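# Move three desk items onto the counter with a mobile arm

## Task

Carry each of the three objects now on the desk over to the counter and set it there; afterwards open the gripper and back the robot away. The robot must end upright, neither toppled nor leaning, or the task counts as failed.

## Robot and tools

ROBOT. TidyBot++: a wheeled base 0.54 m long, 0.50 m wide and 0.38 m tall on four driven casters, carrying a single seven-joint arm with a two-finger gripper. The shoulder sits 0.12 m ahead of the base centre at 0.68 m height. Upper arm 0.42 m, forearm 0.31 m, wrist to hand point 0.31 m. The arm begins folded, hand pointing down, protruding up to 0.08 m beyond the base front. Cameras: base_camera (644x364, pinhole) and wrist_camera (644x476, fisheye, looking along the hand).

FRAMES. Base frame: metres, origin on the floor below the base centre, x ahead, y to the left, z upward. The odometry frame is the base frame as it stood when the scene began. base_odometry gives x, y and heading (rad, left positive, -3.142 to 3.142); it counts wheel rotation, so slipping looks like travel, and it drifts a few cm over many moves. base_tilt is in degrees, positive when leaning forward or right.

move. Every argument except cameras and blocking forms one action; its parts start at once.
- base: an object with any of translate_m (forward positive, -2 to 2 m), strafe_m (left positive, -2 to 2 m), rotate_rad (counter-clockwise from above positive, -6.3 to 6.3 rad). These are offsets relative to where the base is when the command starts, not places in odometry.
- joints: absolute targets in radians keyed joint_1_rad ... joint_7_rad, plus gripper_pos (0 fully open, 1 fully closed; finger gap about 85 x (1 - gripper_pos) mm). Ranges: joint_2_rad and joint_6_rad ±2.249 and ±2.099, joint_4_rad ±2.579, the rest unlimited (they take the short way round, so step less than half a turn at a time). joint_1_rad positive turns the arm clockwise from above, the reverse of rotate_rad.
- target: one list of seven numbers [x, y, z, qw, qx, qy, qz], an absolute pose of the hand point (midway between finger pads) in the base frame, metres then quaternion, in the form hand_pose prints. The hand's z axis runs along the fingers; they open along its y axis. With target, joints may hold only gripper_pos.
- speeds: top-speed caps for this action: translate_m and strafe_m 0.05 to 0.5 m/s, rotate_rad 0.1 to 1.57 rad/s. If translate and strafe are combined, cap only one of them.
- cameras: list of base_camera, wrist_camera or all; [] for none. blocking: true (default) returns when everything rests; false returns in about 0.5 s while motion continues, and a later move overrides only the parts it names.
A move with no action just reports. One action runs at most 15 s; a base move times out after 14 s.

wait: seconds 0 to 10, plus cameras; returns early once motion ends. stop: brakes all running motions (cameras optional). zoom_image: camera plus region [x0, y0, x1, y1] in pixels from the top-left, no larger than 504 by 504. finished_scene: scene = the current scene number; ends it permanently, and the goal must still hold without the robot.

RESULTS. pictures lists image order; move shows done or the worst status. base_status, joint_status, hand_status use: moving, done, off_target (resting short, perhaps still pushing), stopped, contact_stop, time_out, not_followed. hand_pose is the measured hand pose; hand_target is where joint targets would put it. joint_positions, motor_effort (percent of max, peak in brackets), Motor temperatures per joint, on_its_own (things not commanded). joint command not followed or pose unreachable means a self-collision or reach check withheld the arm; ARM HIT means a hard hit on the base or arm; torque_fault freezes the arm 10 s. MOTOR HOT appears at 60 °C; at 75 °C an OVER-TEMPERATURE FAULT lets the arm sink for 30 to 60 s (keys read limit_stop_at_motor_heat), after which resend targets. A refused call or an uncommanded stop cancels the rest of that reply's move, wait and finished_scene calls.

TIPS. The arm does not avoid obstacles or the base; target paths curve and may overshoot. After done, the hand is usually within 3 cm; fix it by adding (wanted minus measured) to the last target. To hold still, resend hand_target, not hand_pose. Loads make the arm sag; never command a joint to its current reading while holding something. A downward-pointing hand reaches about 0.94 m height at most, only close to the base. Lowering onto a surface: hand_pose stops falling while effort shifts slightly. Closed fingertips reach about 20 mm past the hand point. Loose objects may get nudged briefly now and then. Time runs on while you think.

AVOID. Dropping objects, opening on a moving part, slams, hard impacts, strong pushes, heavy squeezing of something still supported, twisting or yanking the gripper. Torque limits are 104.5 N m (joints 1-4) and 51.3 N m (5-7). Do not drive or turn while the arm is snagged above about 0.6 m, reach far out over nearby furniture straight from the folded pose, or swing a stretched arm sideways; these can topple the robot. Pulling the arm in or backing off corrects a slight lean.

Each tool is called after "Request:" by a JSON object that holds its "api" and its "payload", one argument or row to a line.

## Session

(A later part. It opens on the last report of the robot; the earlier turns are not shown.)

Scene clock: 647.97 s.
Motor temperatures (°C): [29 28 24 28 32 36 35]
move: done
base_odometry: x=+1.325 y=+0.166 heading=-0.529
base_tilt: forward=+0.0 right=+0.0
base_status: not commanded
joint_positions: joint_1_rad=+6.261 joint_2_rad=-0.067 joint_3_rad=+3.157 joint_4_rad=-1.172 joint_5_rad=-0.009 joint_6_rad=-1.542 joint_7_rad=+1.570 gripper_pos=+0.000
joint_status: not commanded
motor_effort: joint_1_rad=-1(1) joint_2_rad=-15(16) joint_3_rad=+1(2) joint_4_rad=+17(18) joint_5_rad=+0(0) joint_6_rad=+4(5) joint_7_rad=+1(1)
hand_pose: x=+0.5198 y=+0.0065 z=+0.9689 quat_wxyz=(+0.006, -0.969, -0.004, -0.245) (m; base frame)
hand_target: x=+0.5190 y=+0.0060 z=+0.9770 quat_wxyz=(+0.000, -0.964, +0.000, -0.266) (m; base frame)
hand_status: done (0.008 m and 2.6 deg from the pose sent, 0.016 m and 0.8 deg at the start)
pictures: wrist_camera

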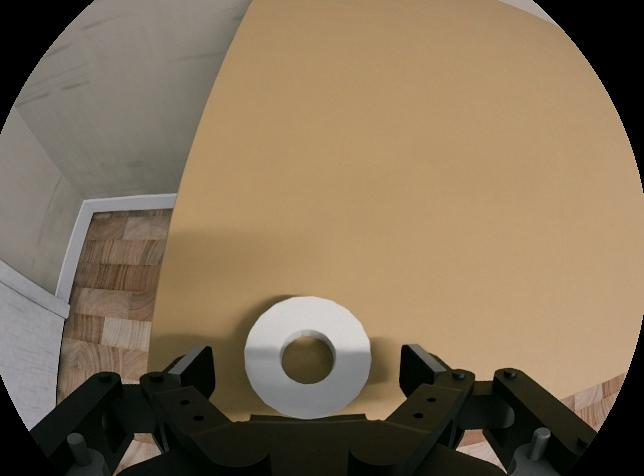

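Request:
{"api": "move", "payload": {
  "joints": {"gripper_pos": 0.3},
  "target": [0.519, 0.006, 0.982, 0, 0.964, 0, 0.266],
  "cameras": []
}}

Request:
{"api": "move", "payload": {
  "joints": {"gripper_pos": 0.6},
  "cameras": ["wrist_camera"]
}}

Scene clock: 652.07 s.
Motor temperatures (°C): [29 28 24 28 32 36 35]
move: done
base_odometry: x=+1.325 y=+0.166 heading=-0.529
base_tilt: forward=+0.0 right=+0.0
base_status: not commanded
joint_positions: joint_1_rad=+6.261 joint_2_rad=-0.067 joint_3_rad=+3.157 joint_4_rad=-1.170 joint_5_rad=-0.009 joint_6_rad=-1.542 joint_7_rad=+1.570 gripper_pos=+0.300
joint_status: all done
motor_effort: joint_1_rad=-1(1) joint_2_rad=-16(16) joint_3_rad=+1(1) joint_4_rad=+17(18) joint_5_rad=+0(0) joint_6_rad=+4(5) joint_7_rad=+1(1)
hand_pose: x=+0.5200 y=+0.0065 z=+0.9696 quat_wxyz=(+0.006, -0.969, -0.004, -0.246) (m; base frame)
hand_target: x=+0.5190 y=+0.0060 z=+0.9820 quat_wxyz=(+0.000, -0.964, +0.000, -0.266) (m; base frame)
hand_status: done (0.012 m and 2.5 deg from the pose sent, 0.013 m and 2.6 deg at the start)
pictures: none
No camera images: "cameras" was empty.

Scene clock: 652.77 s.
Motor temperatures (°C): [29 28 24 28 32 36 35]
move: off_target
base_odometry: x=+1.325 y=+0.166 heading=-0.529
base_tilt: forward=+0.0 right=+0.0
base_status: not commanded
joint_positions: joint_1_rad=+6.261 joint_2_rad=-0.071 joint_3_rad=+3.157 joint_4_rad=-1.170 joint_5_rad=-0.009 joint_6_rad=-1.541 joint_7_rad=+1.570 gripper_pos=+0.436
joint_status: gripper_pos off_target (ended at +0.436, target +0.600)
motor_effort: joint_1_rad=-1(1) joint_2_rad=-16(16) joint_3_rad=+1(2) joint_4_rad=+17(18) joint_5_rad=+0(0) joint_6_rad=+4(5) joint_7_rad=+0(1)
hand_pose: x=+0.5191 y=+0.0065 z=+0.9716 quat_wxyz=(+0.006, -0.969, -0.004, -0.248) (m; base frame)
hand_target: x=+0.5190 y=+0.0060 z=+0.9820 quat_wxyz=(+0.000, -0.964, +0.000, -0.266) (m; base frame)
hand_status: not commanded
pictures: wrist_camera

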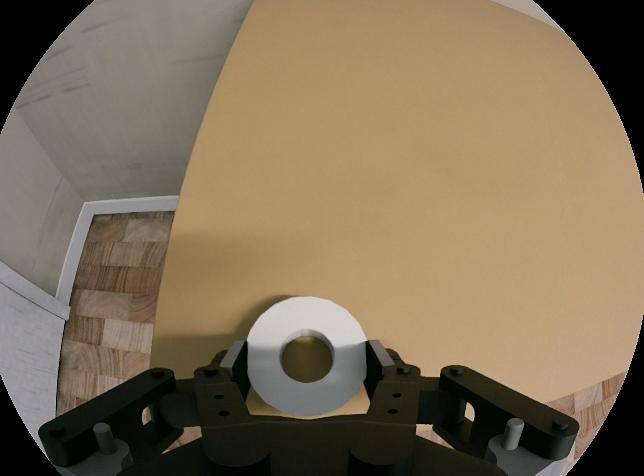

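Request:
{"api": "move", "payload": {
  "target": [0.50, 0.006, 1.06, 0, 0.966, 0, 0.2588],
  "cameras": []
}}

Request:
{"api": "move", "payload": {
  "base": {"translate_m": -0.4},
  "target": [0.38, 0, 1.07, 0, 0.966, 0, 0.2588],
  "cameras": ["wrist_camera"]
}}

Request:
{"api": "move", "payload": {
  "base": {"translate_m": -1.65, "strafe_m": -0.95, "rotate_rad": 3.11},
  "speeds": {"rotate_rad": 0.8},
  "cameras": ["wrist_camera", "base_camera"]
}}

Scene clock: 661.90 s.
Motor temperatures (°C): [29 28 24 28 32 36 35]
move: done
base_odometry: x=+1.325 y=+0.166 heading=-0.529
base_tilt: forward=+0.0 right=-0.1
base_status: not commanded
joint_positions: joint_1_rad=+6.258 joint_2_rad=+0.002 joint_3_rad=+3.157 joint_4_rad=-0.769 joint_5_rad=-0.009 joint_6_rad=-1.812 joint_7_rad=+1.570 gripper_pos=+0.436
joint_status: not commanded
motor_effort: joint_1_rad=-1(1) joint_2_rad=-15(17) joint_3_rad=+1(2) joint_4_rad=+15(18) joint_5_rad=+0(0) joint_6_rad=+5(5) joint_7_rad=+1(1)
hand_pose: x=+0.5041 y=+0.0078 z=+1.0638 quat_wxyz=(+0.005, -0.961, -0.007, -0.275) (m; base frame)
hand_target: x=+0.5000 y=+0.0060 z=+1.0600 quat_wxyz=(+0.000, -0.966, +0.000, -0.259) (m; base frame)
hand_status: done (0.006 m and 2.2 deg from the pose sent, 0.090 m and 1.5 deg at the start)
pictures: none
No camera images: "cameras" was empty.

Scene clock: 663.97 s.
Motor temperatures (°C): [29 28 24 28 32 36 35]
move: done
base_odometry: x=+0.980 y=+0.368 heading=-0.530
base_tilt: forward=+0.0 right=+0.0
base_status: done
joint_positions: joint_1_rad=+6.258 joint_2_rad=-0.223 joint_3_rad=+3.157 joint_4_rad=-0.860 joint_5_rad=-0.009 joint_6_rad=-1.915 joint_7_rad=+1.570 gripper_pos=+0.436
joint_status: not commanded
motor_effort: joint_1_rad=-1(2) joint_2_rad=-4(21) joint_3_rad=+1(2) joint_4_rad=+13(16) joint_5_rad=+0(0) joint_6_rad=+5(6) joint_7_rad=+0(1)
hand_pose: x=+0.3862 y=+0.0053 z=+1.0861 quat_wxyz=(+0.007, -0.957, -0.007, -0.290) (m; base frame)
hand_target: x=+0.3800 y=+0.0000 z=+1.0700 quat_wxyz=(+0.000, -0.966, +0.000, -0.259) (m; base frame)
hand_status: done (0.018 m and 3.9 deg from the pose sent, 0.124 m and 2.2 deg at the start)
pictures: wrist_camera

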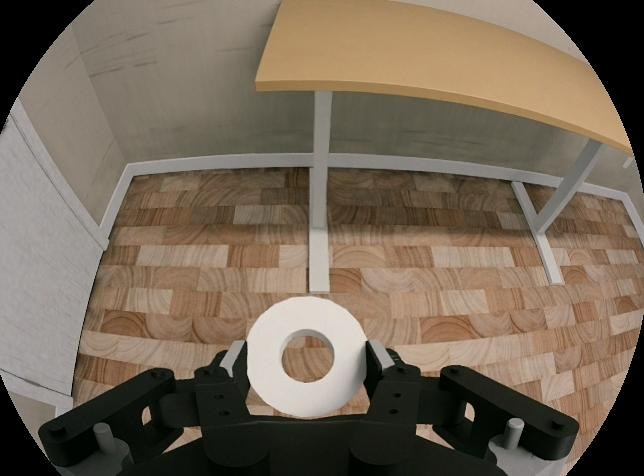

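Scene clock: 669.40 s.
Motor temperatures (°C): [29 28 24 28 32 36 35]
move: done
base_odometry: x=-0.924 y=+0.382 heading=+2.581
base_tilt: forward=+0.0 right=+0.0
base_status: done
joint_positions: joint_1_rad=+6.258 joint_2_rad=-0.213 joint_3_rad=+3.155 joint_4_rad=-0.863 joint_5_rad=-0.009 joint_6_rad=-1.915 joint_7_rad=+1.570 gripper_pos=+0.436
joint_status: not commanded
motor_effort: joint_1_rad=-1(2) joint_2_rad=-5(9) joint_3_rad=+2(3) joint_4_rad=+14(14) joint_5_rad=+0(1) joint_6_rad=+5(5) joint_7_rad=+1(1)
hand_pose: x=+0.3903 y=+0.0060 z=+1.0823 quat_wxyz=(+0.007, -0.959, -0.008, -0.284) (m; base frame)
hand_target: x=+0.3800 y=+0.0000 z=+1.0700 quat_wxyz=(+0.000, -0.966, +0.000, -0.259) (m; base frame)
hand_status: not commanded
pictures: base_camera, wrist_camera

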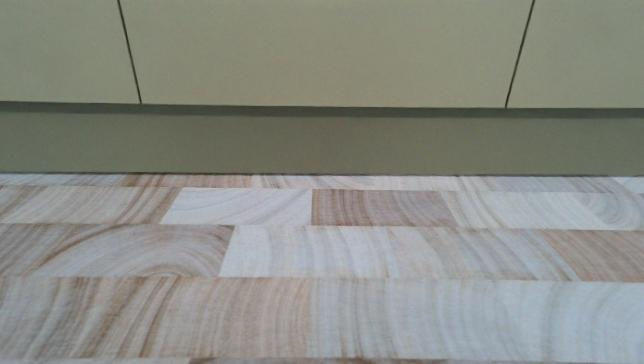

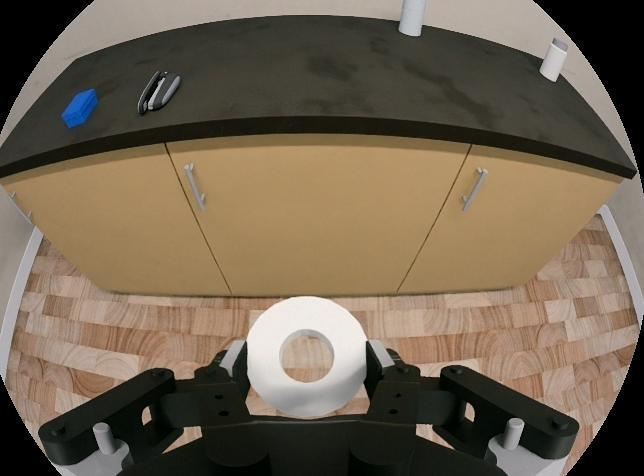

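Request:
{"api": "move", "payload": {
  "base": {"translate_m": 0.38},
  "speeds": {"translate_m": 0.35},
  "cameras": ["wrist_camera", "base_camera"]
}}

Scene clock: 677.27 s.
Motor temperatures (°C): [29 28 24 28 32 36 35]
move: done
base_odometry: x=-1.246 y=+0.584 heading=+2.581
base_tilt: forward=+0.0 right=+0.0
base_status: done
joint_positions: joint_1_rad=+6.258 joint_2_rad=-0.209 joint_3_rad=+3.155 joint_4_rad=-0.864 joint_5_rad=-0.009 joint_6_rad=-1.916 joint_7_rad=+1.570 gripper_pos=+0.436
joint_status: not commanded
motor_effort: joint_1_rad=-1(2) joint_2_rad=-5(9) joint_3_rad=+1(2) joint_4_rad=+13(14) joint_5_rad=+0(1) joint_6_rad=+5(6) joint_7_rad=+0(1)
hand_pose: x=+0.3912 y=+0.0060 z=+1.0809 quat_wxyz=(+0.007, -0.960, -0.008, -0.281) (m; base frame)
hand_target: x=+0.3800 y=+0.0000 z=+1.0700 quat_wxyz=(+0.000, -0.966, +0.000, -0.259) (m; base frame)
hand_status: not commanded
pictures: base_camera, wrist_camera

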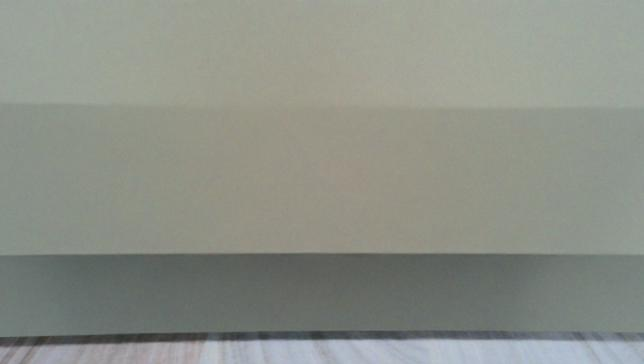

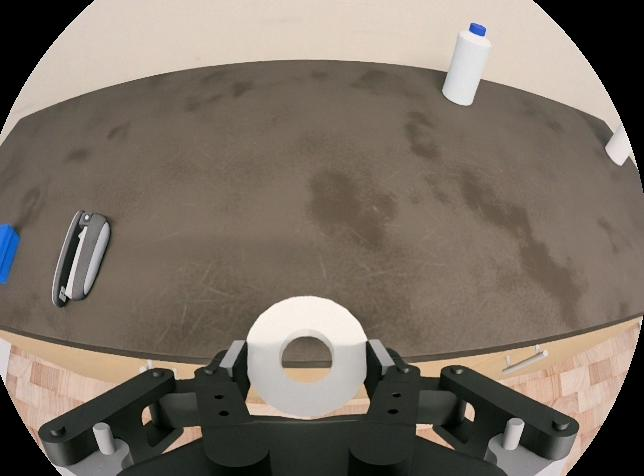

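Request:
{"api": "move", "payload": {
  "target": [0.53, 0.0, 1.02, 0, 0.963, 0, 0.270],
  "cameras": []
}}

Request:
{"api": "move", "payload": {
  "target": [0.53, 0.0, 0.965, 0, 0.963, 0, 0.270],
  "cameras": ["wrist_camera"]
}}

Request:
{"api": "move", "payload": {
  "target": [0.53, 0.0, 0.952, 0, 0.963, 0, 0.270],
  "cameras": []
}}

Request:
{"api": "move", "payload": {
  "target": [0.53, 0.0, 0.944, 0, 0.963, 0, 0.270],
  "cameras": ["wrist_camera"]
}}

Scene clock: 684.43 s.
Motor temperatures (°C): [29 28 24 28 32 36 35]
move: done
base_odometry: x=-1.246 y=+0.584 heading=+2.581
base_tilt: forward=+0.0 right=+0.0
base_status: not commanded
joint_positions: joint_1_rad=+6.258 joint_2_rad=-0.003 joint_3_rad=+3.159 joint_4_rad=-0.948 joint_5_rad=-0.009 joint_6_rad=-1.690 joint_7_rad=+1.570 gripper_pos=+0.436
joint_status: not commanded
motor_effort: joint_1_rad=-1(1) joint_2_rad=-16(22) joint_3_rad=+1(2) joint_4_rad=+16(18) joint_5_rad=+0(0) joint_6_rad=+4(6) joint_7_rad=+1(1)
hand_pose: x=+0.5239 y=+0.0071 z=+1.0142 quat_wxyz=(+0.005, -0.968, -0.005, -0.250) (m; base frame)
hand_target: x=+0.5300 y=+0.0000 z=+1.0200 quat_wxyz=(+0.000, -0.963, +0.000, -0.270) (m; base frame)
hand_status: done (0.011 m and 2.5 deg from the pose sent, 0.152 m and 1.8 deg at the start)
pictures: none
No camera images: "cameras" was empty.

Scene clock: 685.77 s.
Motor temperatures (°C): [29 28 24 28 32 36 35]
move: done
base_odometry: x=-1.246 y=+0.584 heading=+2.581
base_tilt: forward=+0.0 right=+0.0
base_status: not commanded
joint_positions: joint_1_rad=+6.258 joint_2_rad=-0.059 joint_3_rad=+3.159 joint_4_rad=-1.211 joint_5_rad=-0.009 joint_6_rad=-1.496 joint_7_rad=+1.570 gripper_pos=+0.436
joint_status: not commanded
motor_effort: joint_1_rad=-1(1) joint_2_rad=-16(17) joint_3_rad=+1(2) joint_4_rad=+18(18) joint_5_rad=+0(0) joint_6_rad=+4(5) joint_7_rad=+1(1)
hand_pose: x=+0.5293 y=+0.0069 z=+0.9556 quat_wxyz=(+0.006, -0.970, -0.004, -0.244) (m; base frame)
hand_target: x=+0.5300 y=+0.0000 z=+0.9650 quat_wxyz=(+0.000, -0.963, +0.000, -0.270) (m; base frame)
hand_status: done (0.012 m and 3.1 deg from the pose sent, 0.050 m and 2.5 deg at the start)
pictures: wrist_camera

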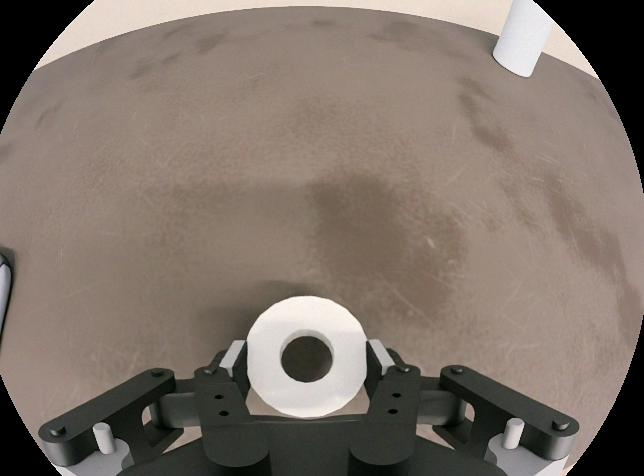

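Scene clock: 686.53 s.
Motor temperatures (°C): [29 28 24 28 32 36 35]
move: done
base_odometry: x=-1.246 y=+0.584 heading=+2.581
base_tilt: forward=+0.0 right=-0.1
base_status: not commanded
joint_positions: joint_1_rad=+6.258 joint_2_rad=-0.073 joint_3_rad=+3.159 joint_4_rad=-1.269 joint_5_rad=-0.009 joint_6_rad=-1.449 joint_7_rad=+1.570 gripper_pos=+0.436
joint_status: not commanded
motor_effort: joint_1_rad=-1(1) joint_2_rad=-16(17) joint_3_rad=+1(1) joint_4_rad=+19(19) joint_5_rad=+0(0) joint_6_rad=+4(5) joint_7_rad=+0(1)
hand_pose: x=+0.5292 y=+0.0068 z=+0.9429 quat_wxyz=(+0.006, -0.969, -0.004, -0.246) (m; base frame)
hand_target: x=+0.5300 y=+0.0000 z=+0.9520 quat_wxyz=(+0.000, -0.963, +0.000, -0.270) (m; base frame)
hand_status: done (0.011 m and 3.0 deg from the pose sent, 0.008 m and 3.1 deg at the start)
pictures: none
No camera images: "cameras" was empty.

Scene clock: 687.20 s.
Motor temperatures (°C): [29 28 24 28 32 36 35]
move: done
base_odometry: x=-1.246 y=+0.584 heading=+2.581
base_tilt: forward=+0.0 right=+0.0
base_status: not commanded
joint_positions: joint_1_rad=+6.258 joint_2_rad=-0.081 joint_3_rad=+3.159 joint_4_rad=-1.303 joint_5_rad=-0.009 joint_6_rad=-1.421 joint_7_rad=+1.570 gripper_pos=+0.436
joint_status: not commanded
motor_effort: joint_1_rad=-1(1) joint_2_rad=-15(17) joint_3_rad=+1(1) joint_4_rad=+18(19) joint_5_rad=+0(0) joint_6_rad=+4(5) joint_7_rad=+1(1)
hand_pose: x=+0.5294 y=+0.0068 z=+0.9352 quat_wxyz=(+0.006, -0.969, -0.004, -0.247) (m; base frame)
hand_target: x=+0.5300 y=+0.0000 z=+0.9440 quat_wxyz=(+0.000, -0.963, +0.000, -0.270) (m; base frame)
hand_status: done (0.011 m and 2.9 deg from the pose sent, 0.007 m and 3.0 deg at the start)
pictures: wrist_camera

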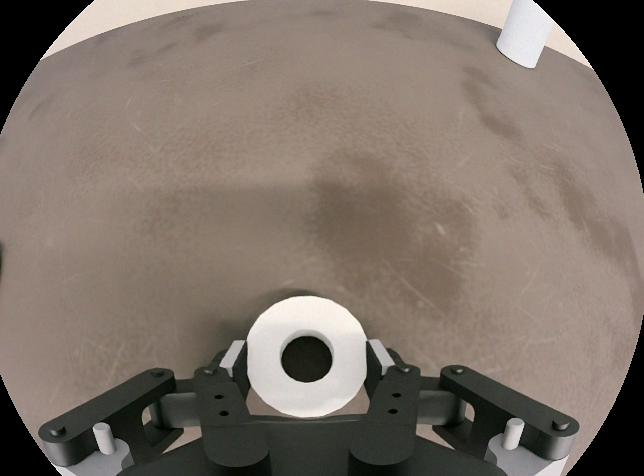

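Request:
{"api": "move", "payload": {
  "target": [0.53, 0.0, 0.939, 0, 0.963, 0, 0.270],
  "cameras": []
}}

Request:
{"api": "move", "payload": {
  "target": [0.53, 0.0, 0.934, 0, 0.963, 0, 0.270],
  "cameras": []
}}

Scene clock: 690.97 s.
Motor temperatures (°C): [29 28 24 28 32 36 35]
move: done
base_odometry: x=-1.246 y=+0.584 heading=+2.581
base_tilt: forward=+0.0 right=+0.0
base_status: not commanded
joint_positions: joint_1_rad=+6.258 joint_2_rad=-0.085 joint_3_rad=+3.159 joint_4_rad=-1.322 joint_5_rad=-0.009 joint_6_rad=-1.404 joint_7_rad=+1.570 gripper_pos=+0.436
joint_status: not commanded
motor_effort: joint_1_rad=-1(1) joint_2_rad=-16(16) joint_3_rad=+1(1) joint_4_rad=+18(19) joint_5_rad=+0(0) joint_6_rad=+4(4) joint_7_rad=+1(1)
hand_pose: x=+0.5299 y=+0.0068 z=+0.9310 quat_wxyz=(+0.006, -0.969, -0.004, -0.248) (m; base frame)
hand_target: x=+0.5300 y=+0.0000 z=+0.9390 quat_wxyz=(+0.000, -0.963, +0.000, -0.270) (m; base frame)
hand_status: done (0.010 m and 2.8 deg from the pose sent, 0.008 m and 2.9 deg at the start)
pictures: none
No camera images: "cameras" was empty.

Scene clock: 691.57 s.
Motor temperatures (°C): [29 28 24 28 32 36 35]
move: done
base_odometry: x=-1.246 y=+0.584 heading=+2.581
base_tilt: forward=+0.0 right=+0.0
base_status: not commanded
joint_positions: joint_1_rad=+6.258 joint_2_rad=-0.094 joint_3_rad=+3.159 joint_4_rad=-1.336 joint_5_rad=-0.009 joint_6_rad=-1.385 joint_7_rad=+1.570 gripper_pos=+0.436
joint_status: not commanded
motor_effort: joint_1_rad=-1(2) joint_2_rad=-15(16) joint_3_rad=+1(2) joint_4_rad=+18(19) joint_5_rad=+0(0) joint_6_rad=+4(4) joint_7_rad=+1(1)
hand_pose: x=+0.5304 y=+0.0068 z=+0.9312 quat_wxyz=(+0.006, -0.967, -0.004, -0.254) (m; base frame)
hand_target: x=+0.5300 y=+0.0000 z=+0.9340 quat_wxyz=(+0.000, -0.963, +0.000, -0.270) (m; base frame)
hand_status: done (0.007 m and 2.0 deg from the pose sent, 0.007 m and 2.8 deg at the start)
pictures: none
No camera images: "cameras" was empty.

Contact. Release.

Request:
{"api": "move", "payload": {
  "joints": {"gripper_pos": 0.36},
  "cameras": []
}}

Request:
{"api": "move", "payload": {
  "joints": {"gripper_pos": 0.0},
  "cameras": []
}}

Request:
{"api": "move", "payload": {
  "target": [0.50, 0.0, 1.04, 0, 0.966, 0, 0.2588],
  "cameras": ["wrist_camera"]
}}

Request:
{"api": "move", "payload": {
  "base": {"translate_m": -0.4},
  "target": [0.38, 0, 1.07, 0, 0.966, 0, 0.2588],
  "cameras": ["wrist_camera"]
}}

Scene clock: 697.13 s.
Motor temperatures (°C): [29 28 24 28 32 36 35]
move: done
base_odometry: x=-1.246 y=+0.584 heading=+2.581
base_tilt: forward=+0.0 right=+0.0
base_status: not commanded
joint_positions: joint_1_rad=+6.258 joint_2_rad=-0.094 joint_3_rad=+3.159 joint_4_rad=-1.339 joint_5_rad=-0.009 joint_6_rad=-1.385 joint_7_rad=+1.570 gripper_pos=+0.360
joint_status: all done
motor_effort: joint_1_rad=-1(2) joint_2_rad=-16(16) joint_3_rad=+1(2) joint_4_rad=+18(19) joint_5_rad=+0(0) joint_6_rad=+4(5) joint_7_rad=+1(1)
hand_pose: x=+0.5300 y=+0.0068 z=+0.9301 quat_wxyz=(+0.006, -0.967, -0.004, -0.253) (m; base frame)
hand_target: x=+0.5300 y=+0.0000 z=+0.9340 quat_wxyz=(+0.000, -0.963, +0.000, -0.270) (m; base frame)
hand_status: not commanded
pictures: none
No camera images: "cameras" was empty.

Scene clock: 697.87 s.
Motor temperatures (°C): [29 28 24 28 32 36 35]
move: done
base_odometry: x=-1.246 y=+0.584 heading=+2.581
base_tilt: forward=+0.0 right=+0.0
base_status: not commanded
joint_positions: joint_1_rad=+6.258 joint_2_rad=-0.094 joint_3_rad=+3.159 joint_4_rad=-1.339 joint_5_rad=-0.009 joint_6_rad=-1.385 joint_7_rad=+1.570 gripper_pos=+0.000
joint_status: all done
motor_effort: joint_1_rad=-1(1) joint_2_rad=-15(16) joint_3_rad=+1(1) joint_4_rad=+19(19) joint_5_rad=+0(0) joint_6_rad=+4(5) joint_7_rad=+1(1)
hand_pose: x=+0.5300 y=+0.0068 z=+0.9300 quat_wxyz=(+0.006, -0.967, -0.004, -0.253) (m; base frame)
hand_target: x=+0.5300 y=+0.0000 z=+0.9340 quat_wxyz=(+0.000, -0.963, +0.000, -0.270) (m; base frame)
hand_status: not commanded
pictures: none
No camera images: "cameras" was empty.

Scene clock: 699.83 s.
Motor temperatures (°C): [29 28 24 28 32 36 35]
move: done
base_odometry: x=-1.246 y=+0.584 heading=+2.581
base_tilt: forward=+0.0 right=+0.0
base_status: not commanded
joint_positions: joint_1_rad=+6.258 joint_2_rad=-0.043 joint_3_rad=+3.159 joint_4_rad=-0.902 joint_5_rad=-0.009 joint_6_rad=-1.725 joint_7_rad=+1.570 gripper_pos=+0.000
joint_status: not commanded
motor_effort: joint_1_rad=-1(2) joint_2_rad=-14(17) joint_3_rad=+1(2) joint_4_rad=+15(20) joint_5_rad=+0(0) joint_6_rad=+5(5) joint_7_rad=+1(1)
hand_pose: x=+0.5036 y=+0.0067 z=+1.0434 quat_wxyz=(+0.005, -0.961, -0.005, -0.275) (m; base frame)
hand_target: x=+0.5000 y=+0.0000 z=+1.0400 quat_wxyz=(+0.000, -0.966, +0.000, -0.259) (m; base frame)
hand_status: done (0.008 m and 2.1 deg from the pose sent, 0.114 m and 1.1 deg at the start)
pictures: wrist_camera

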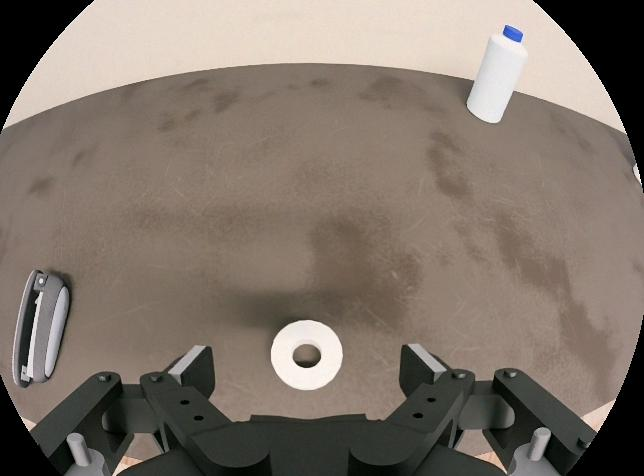

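Scene clock: 701.93 s.
Motor temperatures (°C): [29 28 24 28 32 36 35]
move: done
base_odometry: x=-0.907 y=+0.371 heading=+2.582
base_tilt: forward=+0.0 right=+0.0
base_status: done
joint_positions: joint_1_rad=+6.259 joint_2_rad=-0.216 joint_3_rad=+3.157 joint_4_rad=-0.898 joint_5_rad=-0.008 joint_6_rad=-1.914 joint_7_rad=+1.570 gripper_pos=+0.000
joint_status: not commanded
motor_effort: joint_1_rad=-1(2) joint_2_rad=-5(21) joint_3_rad=+1(4) joint_4_rad=+13(17) joint_5_rad=+0(2) joint_6_rad=+4(5) joint_7_rad=+1(1)
hand_pose: x=+0.3888 y=+0.0050 z=+1.0709 quat_wxyz=(+0.006, -0.963, -0.006, -0.270) (m; base frame)
hand_target: x=+0.3800 y=+0.0000 z=+1.0700 quat_wxyz=(+0.000, -0.966, +0.000, -0.259) (m; base frame)
hand_status: done (0.010 m and 1.6 deg from the pose sent, 0.127 m and 2.1 deg at the start)
pictures: wrist_camera

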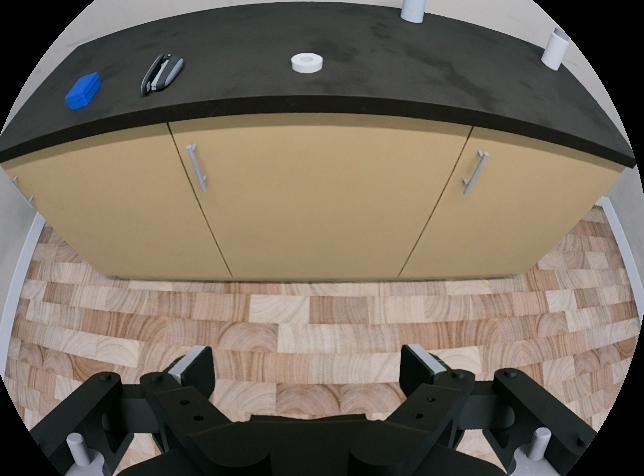

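Request:
{"api": "finished_scene", "payload": {
  "scene": 2
}}

The scene is finished: the task was done.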